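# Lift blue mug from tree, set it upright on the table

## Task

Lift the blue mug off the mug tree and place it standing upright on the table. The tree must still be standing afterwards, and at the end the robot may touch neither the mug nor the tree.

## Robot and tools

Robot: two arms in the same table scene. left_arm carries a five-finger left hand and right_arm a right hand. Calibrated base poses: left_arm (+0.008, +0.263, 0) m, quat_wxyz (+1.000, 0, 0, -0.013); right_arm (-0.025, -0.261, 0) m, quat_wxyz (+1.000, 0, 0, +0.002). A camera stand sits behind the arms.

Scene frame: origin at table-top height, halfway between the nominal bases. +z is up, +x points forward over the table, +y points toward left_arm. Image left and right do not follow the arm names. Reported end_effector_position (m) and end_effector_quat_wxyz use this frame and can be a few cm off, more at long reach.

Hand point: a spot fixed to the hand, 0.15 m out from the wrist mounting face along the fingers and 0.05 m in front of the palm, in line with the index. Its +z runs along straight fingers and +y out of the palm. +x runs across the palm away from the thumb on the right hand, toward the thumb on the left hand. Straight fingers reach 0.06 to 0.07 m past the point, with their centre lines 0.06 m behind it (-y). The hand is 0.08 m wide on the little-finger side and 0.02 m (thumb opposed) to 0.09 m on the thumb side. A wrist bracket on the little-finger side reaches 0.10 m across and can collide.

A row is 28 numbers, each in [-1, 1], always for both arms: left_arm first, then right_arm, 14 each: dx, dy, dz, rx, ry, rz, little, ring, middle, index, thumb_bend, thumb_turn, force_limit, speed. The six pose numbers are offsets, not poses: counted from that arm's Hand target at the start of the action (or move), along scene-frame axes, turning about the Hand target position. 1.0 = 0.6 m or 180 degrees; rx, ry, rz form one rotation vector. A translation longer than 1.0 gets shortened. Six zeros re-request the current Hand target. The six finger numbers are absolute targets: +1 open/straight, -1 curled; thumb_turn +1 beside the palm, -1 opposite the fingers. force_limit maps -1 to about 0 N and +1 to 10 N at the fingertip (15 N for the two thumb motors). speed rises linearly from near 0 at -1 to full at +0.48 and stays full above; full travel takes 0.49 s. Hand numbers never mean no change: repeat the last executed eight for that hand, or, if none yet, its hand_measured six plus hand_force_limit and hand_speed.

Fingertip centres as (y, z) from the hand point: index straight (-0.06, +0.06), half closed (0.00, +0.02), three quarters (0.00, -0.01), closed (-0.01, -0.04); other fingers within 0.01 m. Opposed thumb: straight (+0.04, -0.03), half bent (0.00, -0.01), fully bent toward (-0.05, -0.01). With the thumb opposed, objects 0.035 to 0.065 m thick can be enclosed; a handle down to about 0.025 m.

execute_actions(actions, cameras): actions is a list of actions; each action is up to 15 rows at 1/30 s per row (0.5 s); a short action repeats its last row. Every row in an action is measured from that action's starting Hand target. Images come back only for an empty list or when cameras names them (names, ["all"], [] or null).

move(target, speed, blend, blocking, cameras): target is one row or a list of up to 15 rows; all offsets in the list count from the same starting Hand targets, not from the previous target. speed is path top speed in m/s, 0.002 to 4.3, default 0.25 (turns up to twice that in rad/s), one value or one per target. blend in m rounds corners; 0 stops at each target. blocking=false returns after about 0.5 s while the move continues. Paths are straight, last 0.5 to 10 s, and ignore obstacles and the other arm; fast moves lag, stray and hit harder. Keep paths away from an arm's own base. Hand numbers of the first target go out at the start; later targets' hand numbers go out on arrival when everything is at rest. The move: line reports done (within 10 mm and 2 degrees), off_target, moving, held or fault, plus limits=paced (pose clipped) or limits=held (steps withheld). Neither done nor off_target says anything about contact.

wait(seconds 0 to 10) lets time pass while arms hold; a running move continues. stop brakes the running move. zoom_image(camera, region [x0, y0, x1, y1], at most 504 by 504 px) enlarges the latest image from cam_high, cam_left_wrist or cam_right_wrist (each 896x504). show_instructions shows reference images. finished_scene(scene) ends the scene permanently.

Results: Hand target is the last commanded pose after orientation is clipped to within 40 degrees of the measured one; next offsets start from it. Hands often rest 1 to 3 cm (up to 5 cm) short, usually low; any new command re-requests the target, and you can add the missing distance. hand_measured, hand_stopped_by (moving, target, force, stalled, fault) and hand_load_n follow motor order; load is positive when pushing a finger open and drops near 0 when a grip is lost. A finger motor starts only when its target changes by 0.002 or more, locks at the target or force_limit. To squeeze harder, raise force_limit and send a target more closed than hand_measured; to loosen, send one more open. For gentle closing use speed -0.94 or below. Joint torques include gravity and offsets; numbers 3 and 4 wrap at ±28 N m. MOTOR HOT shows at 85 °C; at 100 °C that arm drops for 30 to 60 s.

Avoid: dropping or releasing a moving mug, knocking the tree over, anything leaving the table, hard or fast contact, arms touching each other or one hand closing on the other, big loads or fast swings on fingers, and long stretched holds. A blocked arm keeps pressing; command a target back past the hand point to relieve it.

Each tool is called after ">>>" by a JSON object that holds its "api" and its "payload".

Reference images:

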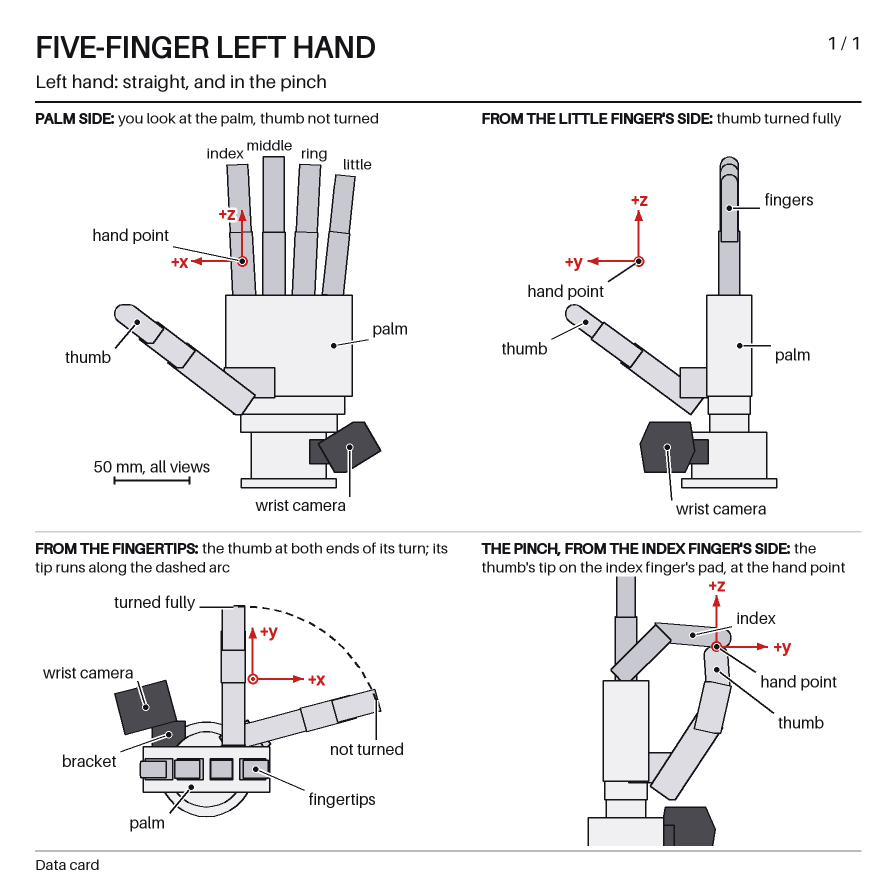

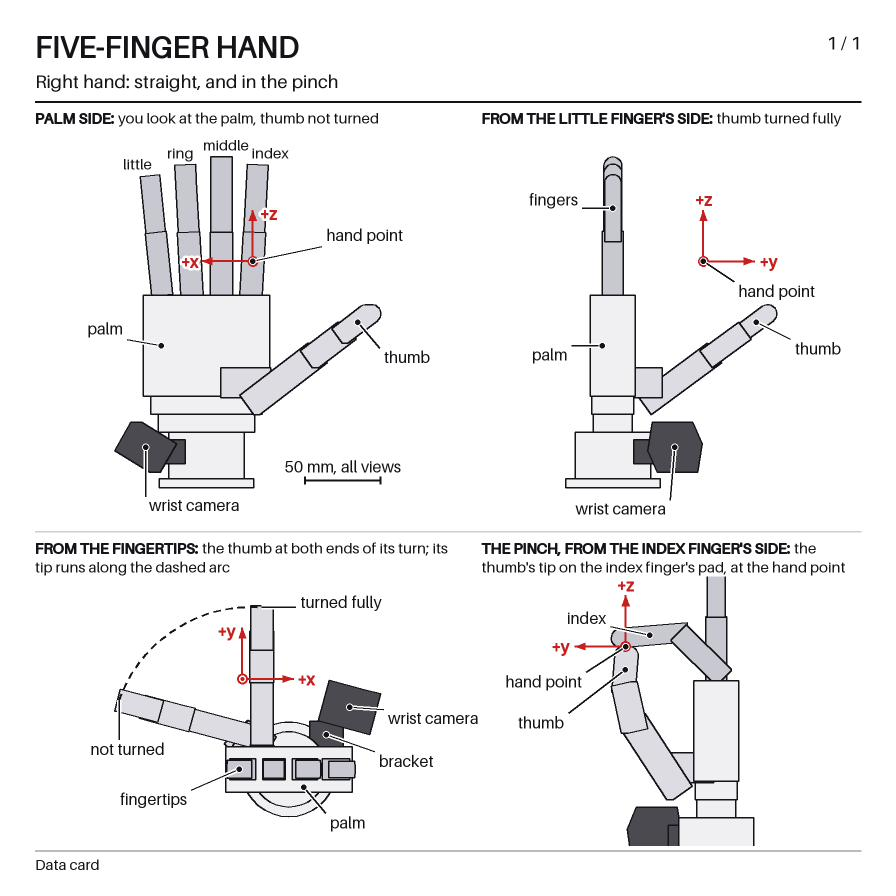

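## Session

>>> {"api": "execute_actions", "payload": {"actions": []}}

>>> {"api": "zoom_image", "payload": {"camera": "cam_high", "region": [280, 180, 500, 360]}}

Scene clock: 0.00 s.
left_arm: end_effector_position=(+0.2959, +0.1282, +0.2444) hand_measured=(+1.000, +1.000, +1.000, +1.000, +1.000, +1.000) hand_load_n=(+0.0, +0.0, +0.0, +0.0, +0.0, +0.0) hand_stopped_by=(target, target, target, target, target, target) hand_force_limit=0.00 hand_speed=-0.80 end_effector_quat_wxyz=(-0.071, +0.937, -0.179, +0.291) | right_arm: end_effector_position=(+0.3760, -0.3119, +0.2883) hand_measured=(+1.000, +1.000, +1.000, +1.000, +1.000, +1.000) hand_load_n=(+0.0, +0.0, -0.5, +0.0, +0.0, +0.0) hand_stopped_by=(target, target, target, target, target, target) hand_force_limit=0.00 hand_speed=-0.80 end_effector_quat_wxyz=(+0.319, +0.925, +0.197, +0.068)
Joint positions: left_arm=[-0.375 0.67 0.79 -1.131 -0.252 -1.522] | right_arm=[0.303 1.316 1.221 -1.388 0.659 -1.714]
Joint velocities: within noise
Joint torques (N m): no reading
Motor temperatures (°C): left_arm=[25 27 28 28 26 25] | right_arm=[30 32 28 27 24 24]
Heat: left arm: hottest elbow 28 °C; right arm: hottest shoulder 32 °C.
Hand target: left_arm +0.2995, +0.1266, +0.2559; -0.068, +0.934, -0.177, +0.301 | right_arm +0.3808, -0.3103, +0.2937; +0.318, +0.925, +0.195, +0.075

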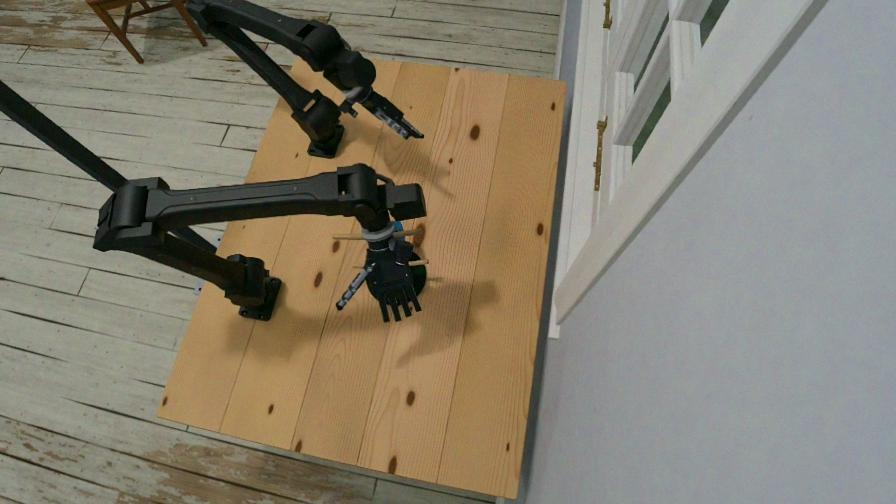

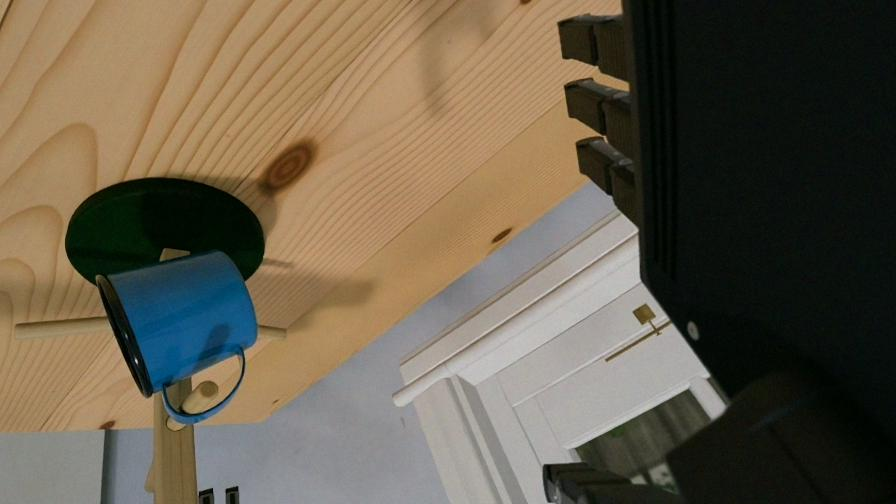

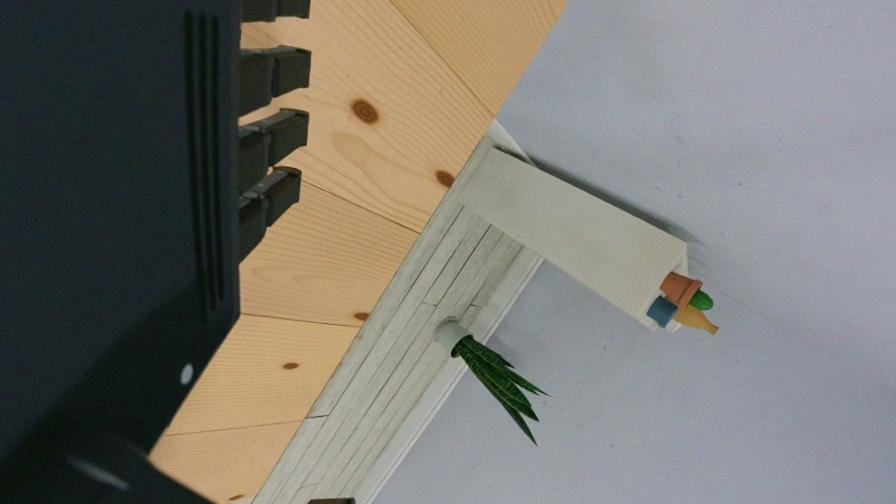

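Scaled by 2.291 from the camera's 896x504 image, which has a finer 1280x720 frame.

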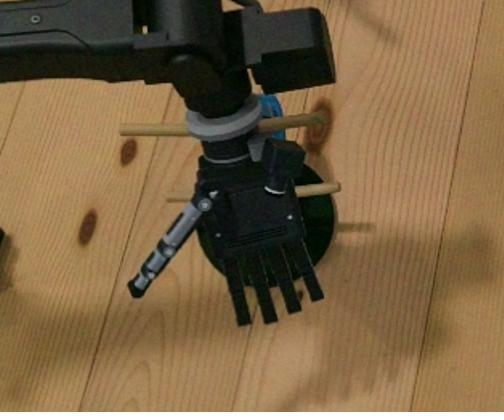

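>>> {"api": "move", "payload": {"target": [0,0,0,0,0,0,1,1,1,1,1,1,0,-0.8,-0.06,-0.36,0.02,0,0,0,1,1,1,1,1,1,0,-0.8], "speed": 0.35, "cameras": ["cam_high","cam_left_wrist"]}}

>>> {"api": "zoom_image", "payload": {"camera": "cam_high", "region": [310, 180, 470, 340]}}

>>> {"api": "zoom_image", "payload": {"camera": "cam_left_wrist", "region": [0, 160, 340, 500]}}

Scene clock: 6.97 s.
left_arm: end_effector_position=(+0.2959, +0.1282, +0.2444) hand_measured=(+1.000, +1.000, +1.000, +1.000, +1.000, +1.000) hand_load_n=(+0.0, +0.0, +0.0, +0.0, +0.0, +0.0) hand_stopped_by=(target, target, target, target, target, target) hand_force_limit=0.00 hand_speed=-0.80 end_effector_quat_wxyz=(-0.071, +0.937, -0.179, +0.291) | right_arm: end_effector_position=(+0.3295, -0.5186, +0.2889) hand_measured=(+1.000, +1.000, +1.000, +1.000, +1.000, +1.000) hand_load_n=(+0.0, +0.0, +0.0, +0.0, +0.0, +0.5) hand_stopped_by=(target, target, target, target, target, target) hand_force_limit=0.00 hand_speed=-0.80 end_effector_quat_wxyz=(+0.322, +0.943, +0.085, +0.015)
Joint positions: left_arm=[-0.375 0.67 0.79 -1.131 -0.252 -1.522] | right_arm=[-0.243 1.259 1.167 -1.204 0.603 -2.076]
Joint torques (N m): left_arm=[-0.67 -0.97 9.26 1.29 -0.13 -0.09] | right_arm=[-0.09 -9.05 10.91 1.58 0.39 -0.19]
Heat: left arm: hottest elbow 29 °C; right arm: hottest shoulder 32 °C.
Hand target: left_arm +0.2995, +0.1266, +0.2559; -0.068, +0.934, -0.177, +0.301 | right_arm +0.3448, -0.5263, +0.3057; +0.318, +0.925, +0.195, +0.075
Off the commanded pose: left_arm 0.012 m, 1 deg | right_arm 0.024 m, 14 deg.
joint sent to its limit (right arm) — joint 6 (wrist roll), lower limit. The joint targets are off in orientation, not in position.
move: off_target (left_arm, right_arm)
Images, in order (width x height): cam_high 896x504, cam_left_wrist 896x504.

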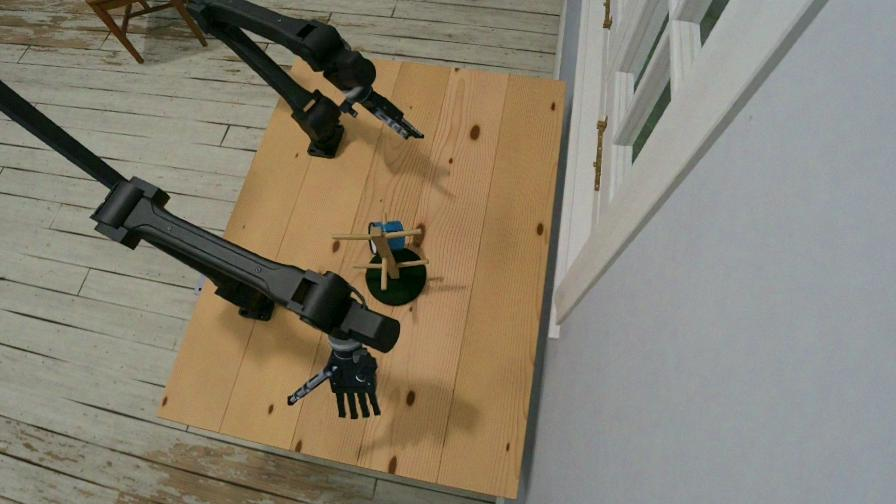

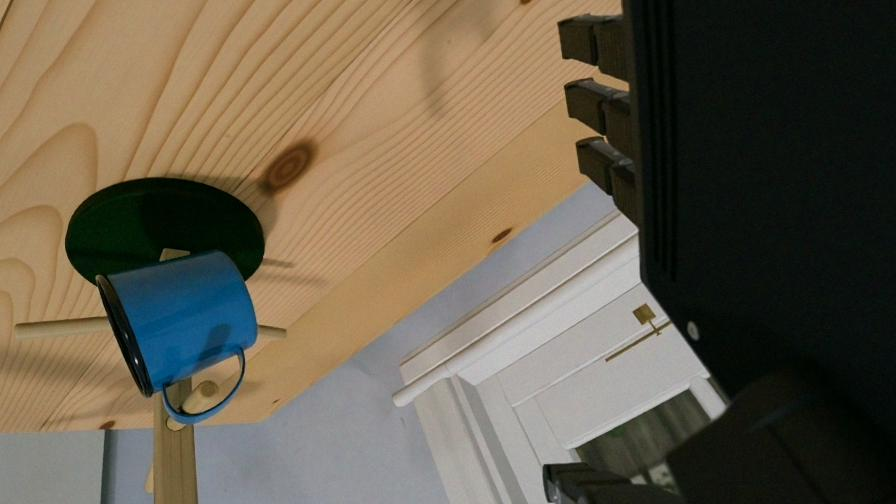

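Scaled by 3.150 from the camera's 896x504 image, which has a finer 1280x720 frame.

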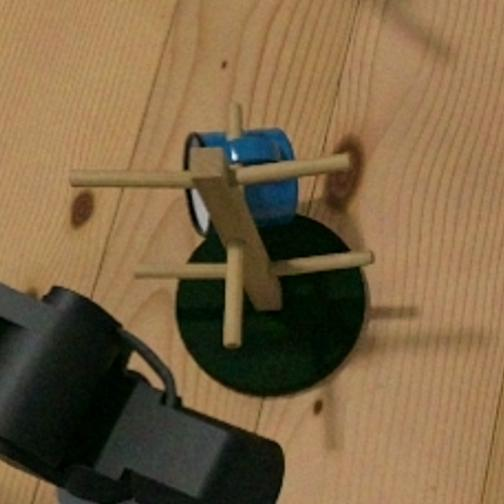

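Scaled by 1.482 from the camera's 896x504 image, which has a finer 1280x720 frame.

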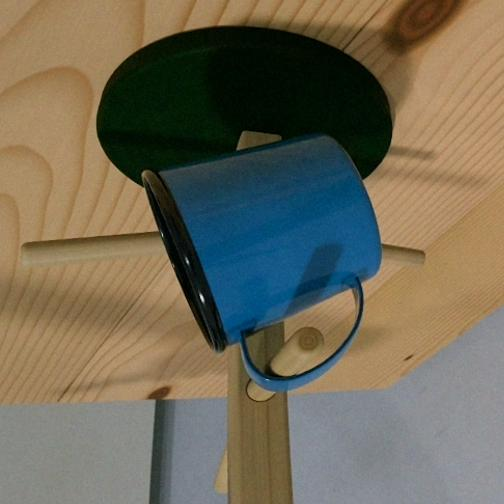

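>>> {"api": "move", "payload": {"target": [[-0.083,0.405,0.073,0,0,-0.194,1,1,1,1,1,1,0,-0.8,-0.075,0.377,0.19,0.1249,-0.12,0.1084,-1,-1,-0.5,-0.5,1,-1,0.1,0.2],[-0.083,0.405,0.073,0,0,-0.194,1,1,1,1,1,1,0,-0.8,-0.241,0.71,0.157,0.2498,-0.2399,0.2168,-1,-1,-0.5,-0.5,1,-1,0.1,0.2],[-0.083,0.405,0.073,0,0,-0.194,1,1,1,1,1,1,0,-0.8,-0.3,0.79,-0.155,0.2498,-0.2399,0.2168,-1,-1,-0.5,-0.5,1,-1,0.1,0.2]], "speed": 0.32, "blend": [0.05,0.04,0], "cameras": ["all"]}}

Scene clock: 20.17 s.
left_arm: end_effector_position=(+0.2455, +0.3602, +0.2890) hand_measured=(+1.000, +1.000, +1.000, +1.000, +1.000, +1.000) hand_load_n=(+0.0, +0.0, -0.5, +0.0, +0.0, +0.0) hand_stopped_by=(target, target, target, target, target, target) hand_force_limit=0.00 hand_speed=-0.80 end_effector_quat_wxyz=(+0.037, +0.842, -0.444, +0.305) | right_arm: end_effector_position=(+0.1668, -0.0549, +0.2192) hand_measured=(-1.000, -1.000, -0.500, -0.500, +1.000, -1.000) hand_load_n=(+0.0, +0.0, +0.0, +0.0, +0.0, +0.0) hand_stopped_by=(target, target, target, target, target, target) hand_force_limit=0.10 hand_speed=0.20 end_effector_quat_wxyz=(-0.037, +0.769, +0.310, +0.557)
Joint positions: left_arm=[0.922 1.066 1.121 -1.577 0.623 0.28] | right_arm=[1.546 0.633 0.481 -0.577 0.971 -1.252]
Joint torques (N m): left_arm=[-0.09 -3.78 10.1 -0.16 0.62 0.04] | right_arm=[1.44 0.56 6.78 2.45 0.73 -0.06]
Heat: left arm: hottest elbow 31 °C; right arm: hottest shoulder 33 °C.
Hand target: left_arm +0.2498, +0.3695, +0.2997; +0.025, +0.838, -0.449, +0.308 | right_arm +0.1649, -0.0523, +0.2128; -0.039, +0.769, +0.311, +0.557
Off the commanded pose: left_arm 0.015 m, 2 deg | right_arm 0.007 m, 0 deg.
move: off_target (left_arm)

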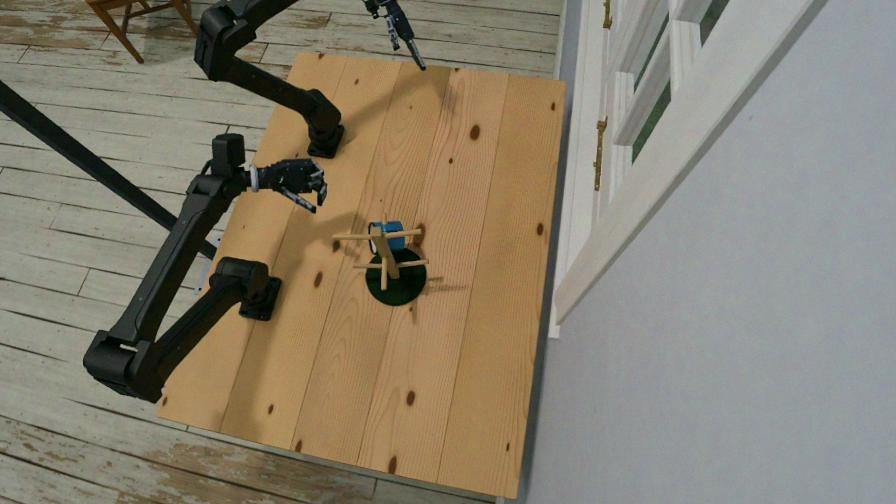

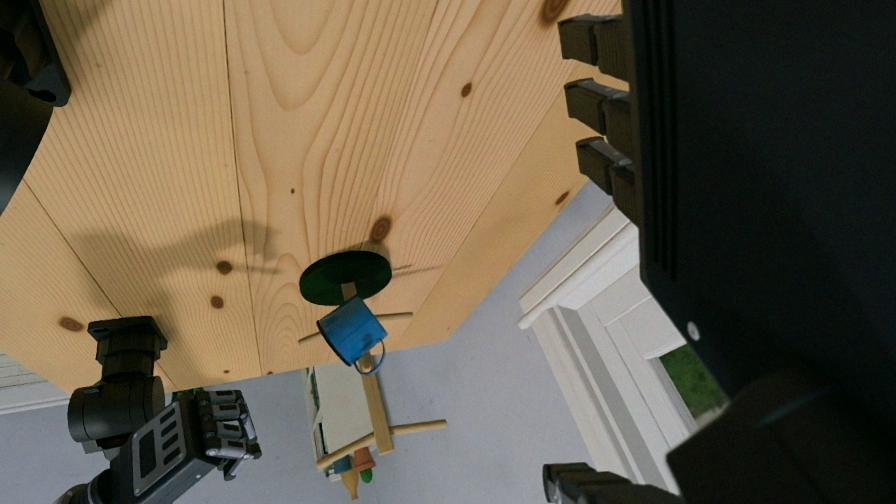

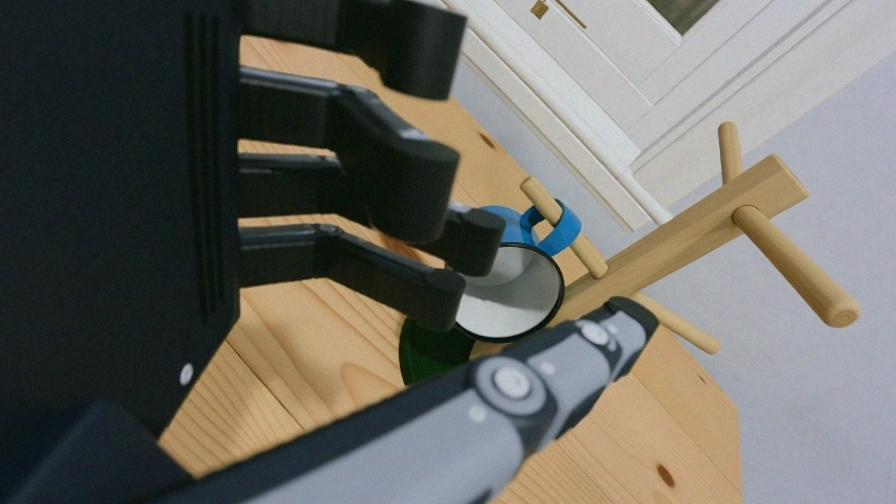

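>>> {"api": "zoom_image", "payload": {"camera": "cam_right_wrist", "region": [420, 170, 620, 370]}}

>>> {"api": "zoom_image", "payload": {"camera": "cam_left_wrist", "region": [280, 240, 440, 400]}}

Scaled by 2.520 from the camera's 896x504 image, which has a finer 1280x720 frame.

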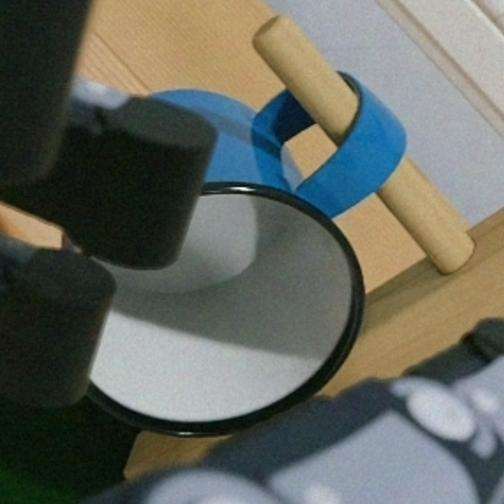

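Scaled by 3.150 from the camera's 896x504 image, which has a finer 1280x720 frame.

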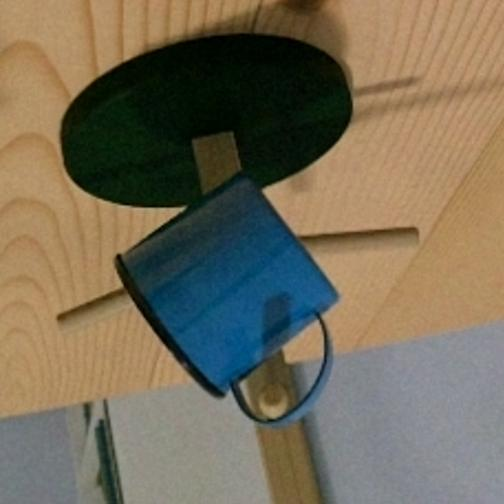

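>>> {"api": "move", "payload": {"target": [0,0,0,0,0,0,1,1,1,1,1,1,0,-0.8,0.1007,-0.0237,-0.1797,0,0,0,-1,-1,-0.5,-0.5,1,-1,0.1,0.2], "speed": 0.18, "cameras": ["cam_right_wrist","cam_left_wrist","cam_high"]}}

Scene clock: 25.83 s.
left_arm: end_effector_position=(+0.2455, +0.3602, +0.2890) hand_measured=(+1.000, +1.000, +1.000, +1.000, +1.000, +1.000) hand_load_n=(+0.5, +0.0, +0.0, +0.0, +0.0, +0.0) hand_stopped_by=(target, target, target, target, target, target) hand_force_limit=0.00 hand_speed=-0.80 end_effector_quat_wxyz=(+0.037, +0.842, -0.444, +0.305) | right_arm: end_effector_position=(+0.2231, -0.0618, +0.1113) hand_measured=(-1.000, -1.000, -0.500, -0.500, +1.000, -1.000) hand_load_n=(+0.0, +0.0, +0.0, +0.0, +0.0, +0.0) hand_stopped_by=(target, target, target, target, target, target) hand_force_limit=0.10 hand_speed=0.20 end_effector_quat_wxyz=(-0.046, +0.768, +0.309, +0.559)
Joint positions: left_arm=[0.922 1.066 1.121 -1.577 0.623 0.28] | right_arm=[1.242 0.831 0.199 0.12 0.712 -1.52]
Joint torques (N m): left_arm=[-0.09 -3.78 10.1 -0.16 0.62 0.04] | right_arm=[-0.56 -0.38 5.61 3 0.17 -0.22]
Heat: left arm: hottest elbow 31 °C; right arm: hottest shoulder 32 °C.
Hand target: left_arm +0.2498, +0.3695, +0.2997; +0.025, +0.838, -0.449, +0.308 | right_arm +0.2253, -0.0665, +0.1050; -0.039, +0.769, +0.311, +0.557
Off the commanded pose: left_arm 0.015 m, 2 deg | right_arm 0.008 m, 1 deg.
move: off_target (left_arm)

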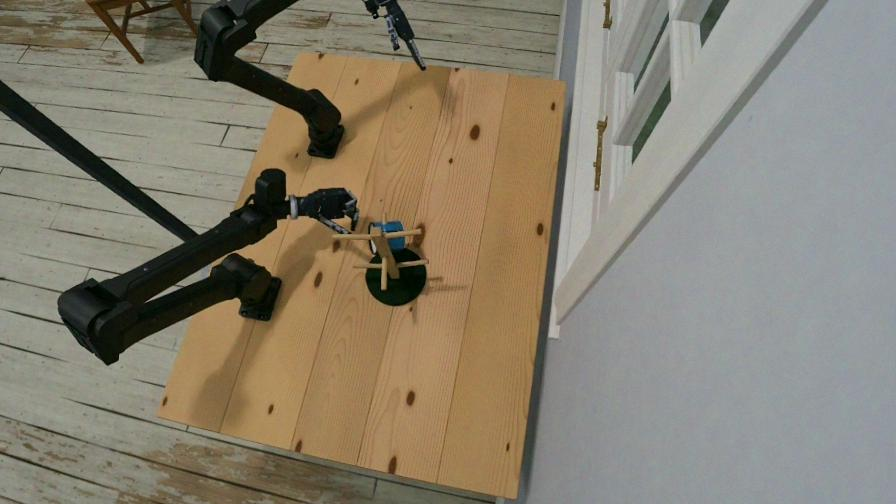

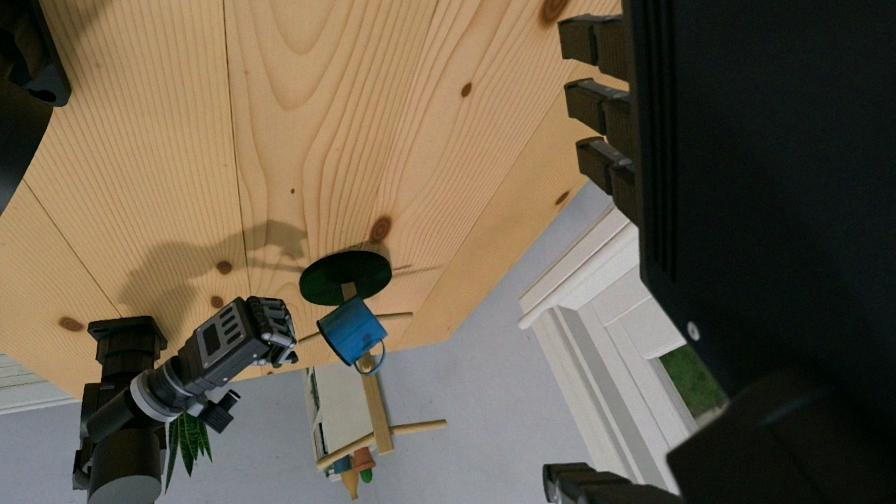

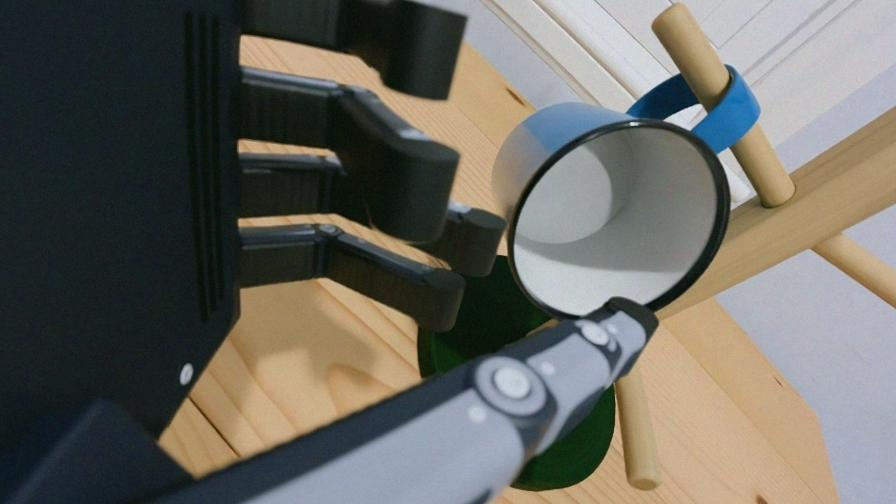

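>>> {"api": "move", "payload": {"target": [0,0,0,0,0,0,1,1,1,1,1,1,0,-0.8,0.0755,0.0245,-0.028,0,0,0,-1,-1,-0.5,-0.5,1,-1,0.1,0.2], "speed": 0.1, "cameras": ["cam_right_wrist","cam_left_wrist"]}}

>>> {"api": "zoom_image", "payload": {"camera": "cam_left_wrist", "region": [240, 240, 440, 420]}}

Scene clock: 28.53 s.
left_arm: end_effector_position=(+0.2455, +0.3602, +0.2890) hand_measured=(+1.000, +1.000, +1.000, +1.000, +1.000, +1.000) hand_load_n=(+0.0, +0.0, +0.0, +0.0, +0.0, +0.0) hand_stopped_by=(target, target, target, target, target, target) hand_force_limit=0.00 hand_speed=-0.80 end_effector_quat_wxyz=(+0.037, +0.842, -0.444, +0.305) | right_arm: end_effector_position=(+0.2627, -0.0574, +0.0815) hand_measured=(-1.000, -1.000, -0.500, -0.500, +1.000, -1.000) hand_load_n=(+0.0, -0.5, +0.0, +0.0, +0.0, +0.0) hand_stopped_by=(target, target, target, target, target, target) hand_force_limit=0.10 hand_speed=0.20 end_effector_quat_wxyz=(-0.038, +0.772, +0.316, +0.550)
Joint positions: left_arm=[0.922 1.066 1.121 -1.577 0.623 0.28] | right_arm=[1.069 1.082 0.199 0.401 0.559 -1.621]
Joint torques (N m): left_arm=[-0.03 -3.78 10.1 -0.17 0.62 0.04] | right_arm=[-0.62 -2.49 6.75 3.06 0.11 -0.21]
Heat: left arm: hottest elbow 32 °C; right arm: hottest shoulder 32 °C.
Hand target: left_arm +0.2498, +0.3695, +0.2997; +0.025, +0.838, -0.449, +0.308 | right_arm +0.2706, -0.0518, +0.0882; -0.039, +0.769, +0.311, +0.557
Off the commanded pose: left_arm 0.015 m, 2 deg | right_arm 0.012 m, 1 deg.
move: off_target (left_arm, right_arm)
Images, in order (width x height): cam_left_wrist 896x504, cam_right_wrist 896x504.

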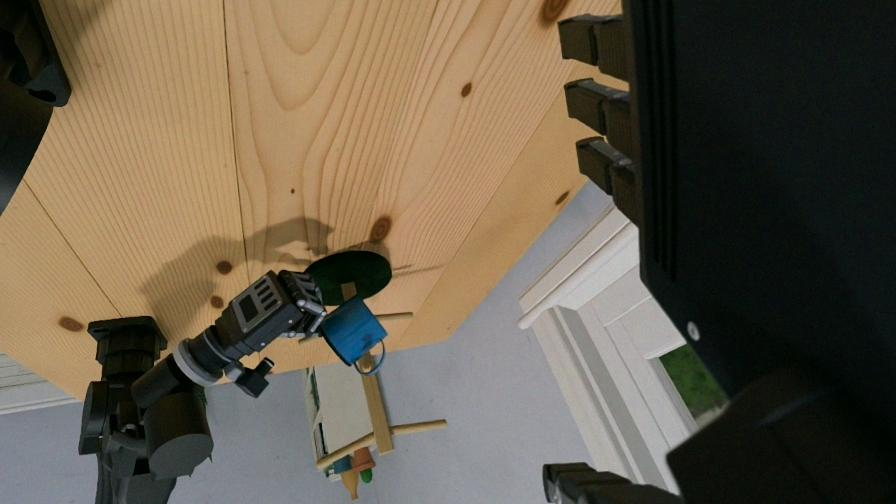

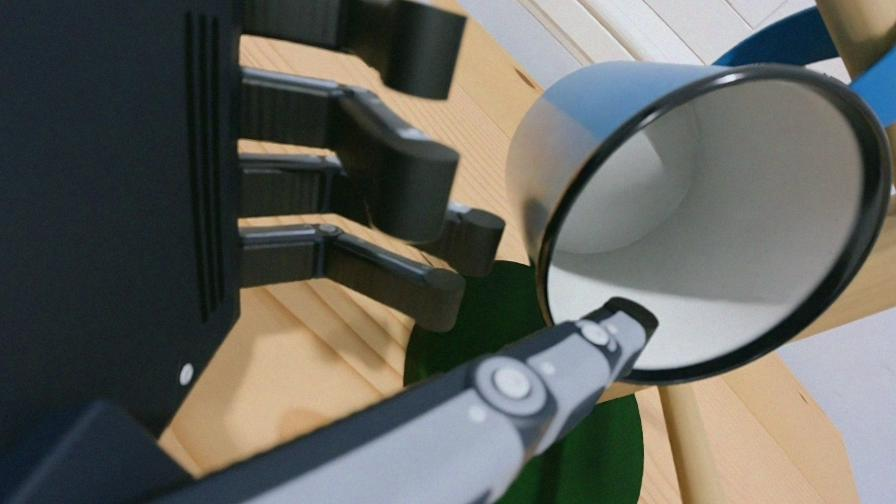

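Scaled by 2.520 from the camera's 896x504 image, which has a finer 1280x720 frame.

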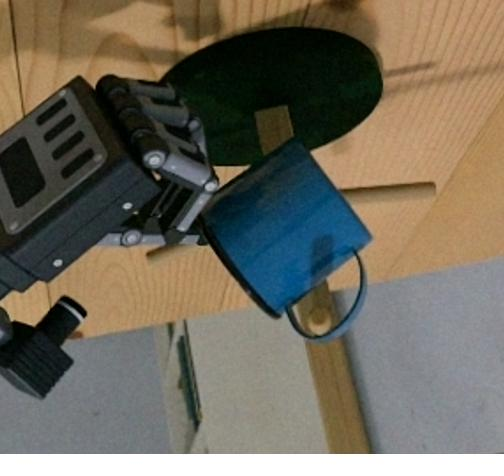

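>>> {"api": "move", "payload": {"target": [[0,0,0,0,0,0,1,1,1,1,1,1,0,-0.8,0.0063,0.0123,0.0363,0,0,0,-1,-1,-0.5,-0.5,1,-1,0.1,0.2],[0,0,0,0,0,0,1,1,1,1,1,1,0,-0.8,0.035,0.026,0.025,0,0,0,-1,-1,-0.5,-0.5,1,-1,0.1,0.2]], "speed": 0.08, "cameras": ["cam_right_wrist","cam_left_wrist"]}}

>>> {"api": "zoom_image", "payload": {"camera": "cam_left_wrist", "region": [240, 240, 440, 420]}}

Scene clock: 31.30 s.
left_arm: end_effector_position=(+0.2455, +0.3602, +0.2890) hand_measured=(+1.000, +1.000, +1.000, +1.000, +1.000, +1.000) hand_load_n=(+0.0, +0.0, +0.0, +0.0, +0.0, +0.0) hand_stopped_by=(target, target, target, target, target, target) hand_force_limit=0.00 hand_speed=-0.80 end_effector_quat_wxyz=(+0.037, +0.842, -0.444, +0.305) | right_arm: end_effector_position=(+0.2773, -0.0502, +0.0872) hand_measured=(-1.000, -1.000, -0.500, -0.500, +1.000, -1.000) hand_load_n=(+0.0, +0.0, +0.0, +0.0, +0.0, +0.0) hand_stopped_by=(target, target, target, target, target, target) hand_force_limit=0.10 hand_speed=0.20 end_effector_quat_wxyz=(-0.032, +0.776, +0.321, +0.542)
Joint positions: left_arm=[0.922 1.066 1.121 -1.577 0.623 0.28] | right_arm=[1.027 1.104 0.247 0.364 0.522 -1.643]
Joint torques (N m): left_arm=[-0.09 -3.78 10.1 -0.16 0.62 0.04] | right_arm=[-0.62 -3.31 8.61 3.19 0.1 -0.21]
Heat: left arm: hottest elbow 32 °C; right arm: hottest shoulder 32 °C.
Hand target: left_arm +0.2498, +0.3695, +0.2997; +0.025, +0.838, -0.449, +0.308 | right_arm +0.2916, -0.0362, +0.1031; -0.039, +0.769, +0.311, +0.557
Off the commanded pose: left_arm 0.015 m, 2 deg | right_arm 0.026 m, 2 deg.
move: off_target (left_arm, right_arm)
Images, in order (width x height): cam_left_wrist 896x504, cam_right_wrist 896x504.

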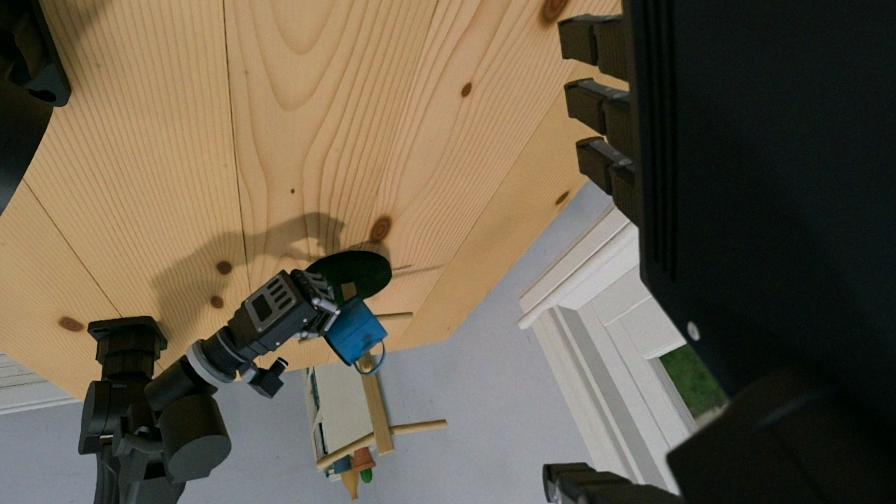

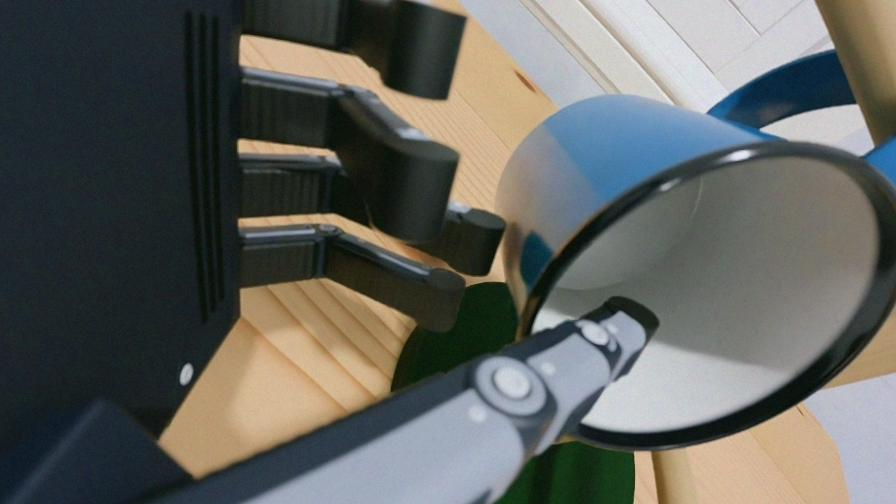

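Scaled by 2.520 from the camera's 896x504 image, which has a finer 1280x720 frame.

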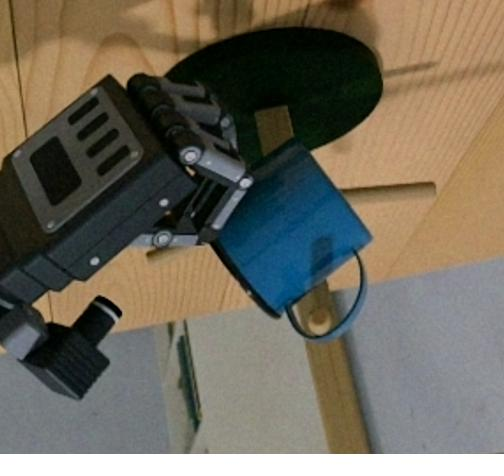

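>>> {"api": "move", "payload": {"target": [0,0,0,0,0,0,1,1,1,1,1,1,0,-0.8,0.005,-0.003,-0.002,0,0,0.044,-1,-1,-0.5,-0.5,1,-1,0.1,0.2], "speed": 0.08, "cameras": ["cam_right_wrist","cam_left_wrist"]}}

>>> {"api": "zoom_image", "payload": {"camera": "cam_left_wrist", "region": [240, 240, 440, 420]}}

Scene clock: 33.80 s.
left_arm: end_effector_position=(+0.2455, +0.3602, +0.2890) hand_measured=(+1.000, +1.000, +1.000, +1.000, +1.000, +1.000) hand_load_n=(+0.0, +0.0, +0.0, +0.0, +0.0, -0.5) hand_stopped_by=(target, target, target, target, target, target) hand_force_limit=0.00 hand_speed=-0.80 end_effector_quat_wxyz=(+0.037, +0.842, -0.444, +0.305) | right_arm: end_effector_position=(+0.2913, -0.0350, +0.0958) hand_measured=(-1.000, -1.000, -0.500, -0.500, +1.000, -1.000) hand_load_n=(+0.0, +0.0, +0.0, +0.0, +0.0, +0.0) hand_stopped_by=(target, target, target, target, target, target) hand_force_limit=0.10 hand_speed=0.20 end_effector_quat_wxyz=(-0.077, +0.751, +0.369, +0.543)
Joint positions: left_arm=[0.922 1.066 1.121 -1.577 0.623 0.28] | right_arm=[0.934 1.08 0.247 0.4 0.311 -1.747]
Joint torques (N m): left_arm=[-0.09 -3.78 10.1 -0.16 0.62 0.04] | right_arm=[-0.67 -5.6 5.34 3.32 -0.01 -0.19]
Heat: left arm: hottest elbow 32 °C; right arm: hottest shoulder 32 °C.
Hand target: left_arm +0.2498, +0.3695, +0.2997; +0.025, +0.838, -0.449, +0.308 | right_arm +0.2946, -0.0381, +0.1020; -0.077, +0.746, +0.363, +0.553
Off the commanded pose: left_arm 0.015 m, 2 deg | right_arm 0.008 m, 1 deg.
move: off_target (left_arm)
Images, in order (width x height): cam_left_wrist 896x504, cam_right_wrist 896x504.

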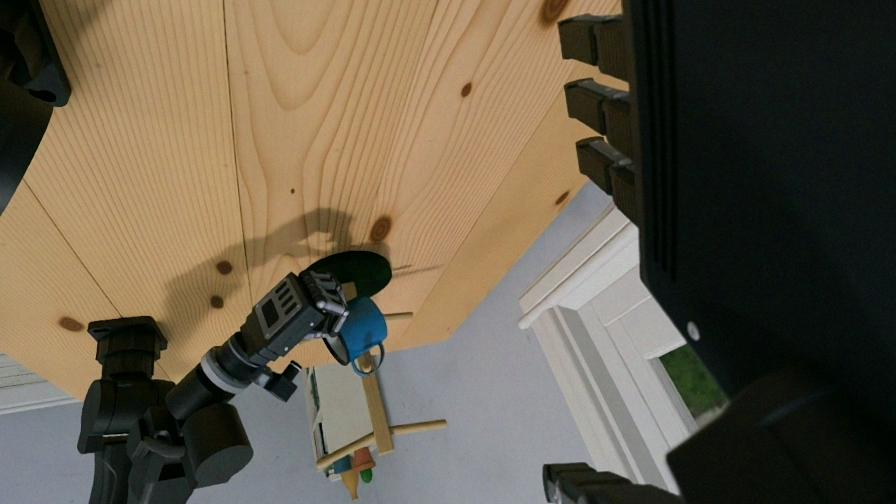

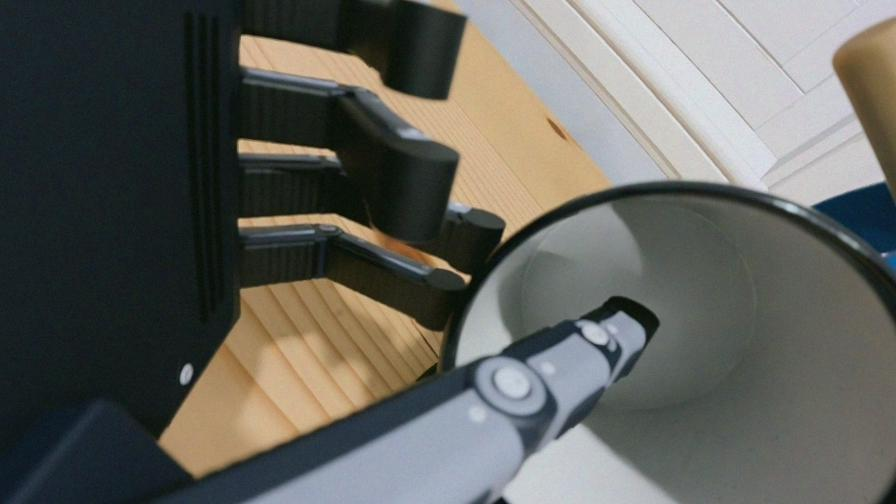

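Scaled by 2.520 from the camera's 896x504 image, which has a finer 1280x720 frame.

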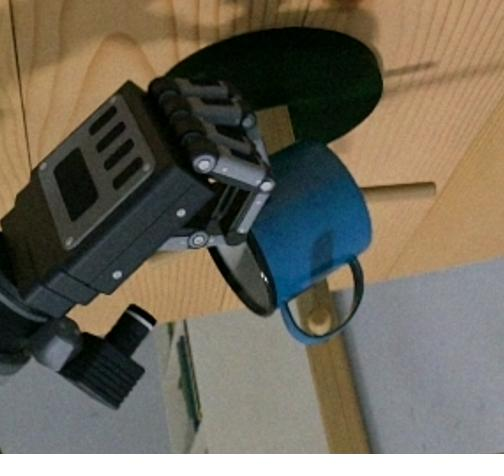

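>>> {"api": "move", "payload": {"target": [0,0,0,0,0,0,1,1,1,1,1,1,0,-0.8,-0.018,-0.012,0.009,0,0,0,-1,-1,-0.5,-0.5,1,-1,0.1,0.2], "speed": 0.08, "cameras": ["cam_right_wrist","cam_left_wrist"]}}

>>> {"api": "zoom_image", "payload": {"camera": "cam_left_wrist", "region": [240, 240, 440, 420]}}

Scene clock: 35.93 s.
left_arm: end_effector_position=(+0.2455, +0.3602, +0.2890) hand_measured=(+1.000, +1.000, +1.000, +1.000, +1.000, +1.000) hand_load_n=(+0.0, +0.0, +0.0, +0.0, +0.0, -0.5) hand_stopped_by=(target, target, target, target, target, target) hand_force_limit=0.00 hand_speed=-0.80 end_effector_quat_wxyz=(+0.037, +0.842, -0.444, +0.305) | right_arm: end_effector_position=(+0.2883, -0.0414, +0.1115) hand_measured=(-1.000, -1.000, -0.500, -0.500, +1.000, -1.000) hand_load_n=(+0.0, +0.0, +0.0, +0.0, +0.0, +0.0) hand_stopped_by=(target, target, target, target, target, target) hand_force_limit=0.10 hand_speed=0.20 end_effector_quat_wxyz=(-0.080, +0.744, +0.359, +0.558)
Joint positions: left_arm=[0.922 1.066 1.121 -1.577 0.623 0.28] | right_arm=[0.934 1 0.235 0.37 0.32 -1.747]
Joint torques (N m): left_arm=[-0.09 -3.78 10.1 -0.16 0.62 0.04] | right_arm=[1.08 -4.89 5.22 1.87 0.31 -0.14]
Heat: left arm: hottest elbow 32 °C; right arm: hottest shoulder 32 °C.
Hand target: left_arm +0.2498, +0.3695, +0.2997; +0.025, +0.838, -0.449, +0.308 | right_arm +0.2838, -0.0453, +0.1073; -0.077, +0.746, +0.363, +0.553
Off the commanded pose: left_arm 0.015 m, 2 deg | right_arm 0.007 m, 1 deg.
move: off_target (left_arm)
Images, in order (width x height): cam_left_wrist 896x504, cam_right_wrist 896x504.

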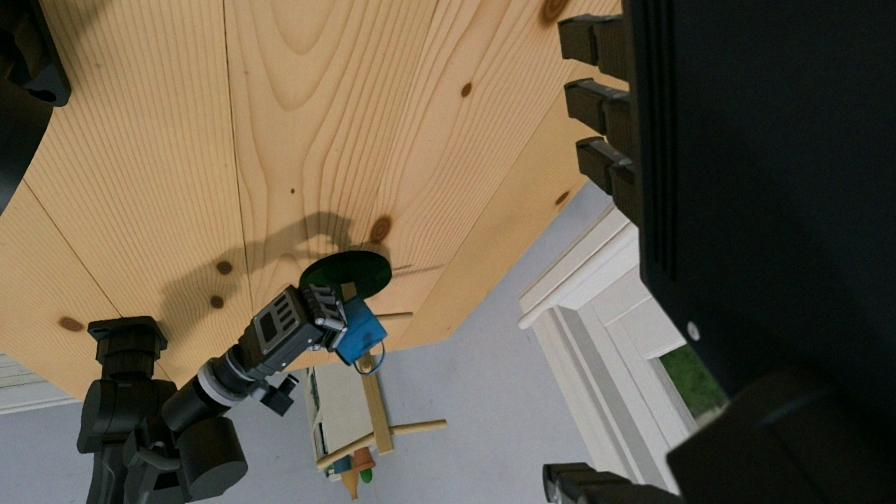

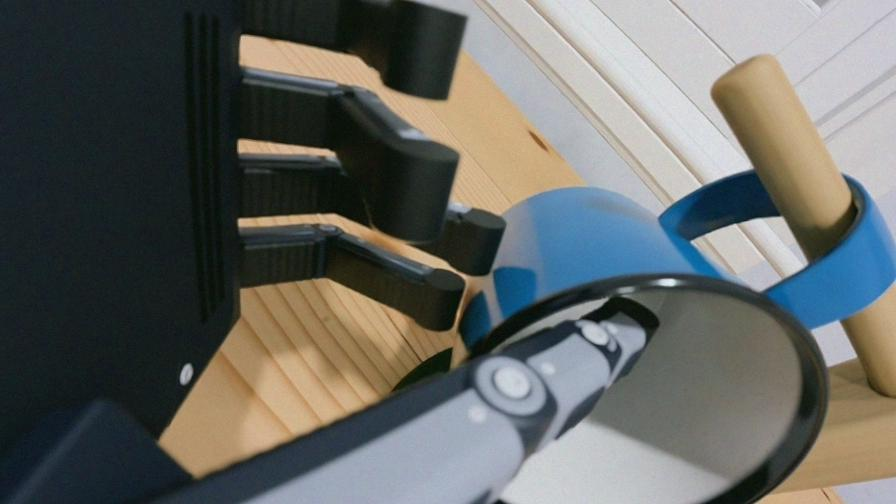

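Scaled by 2.520 from the camera's 896x504 image, which has a finer 1280x720 frame.

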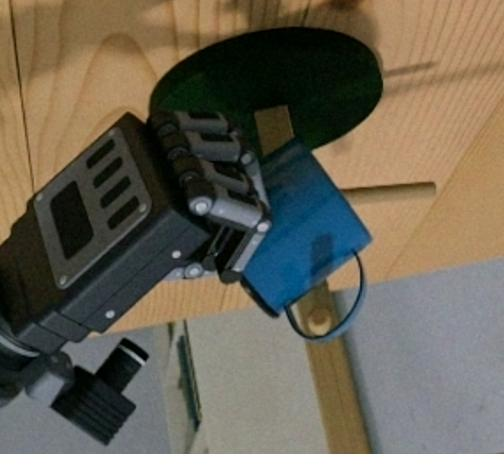

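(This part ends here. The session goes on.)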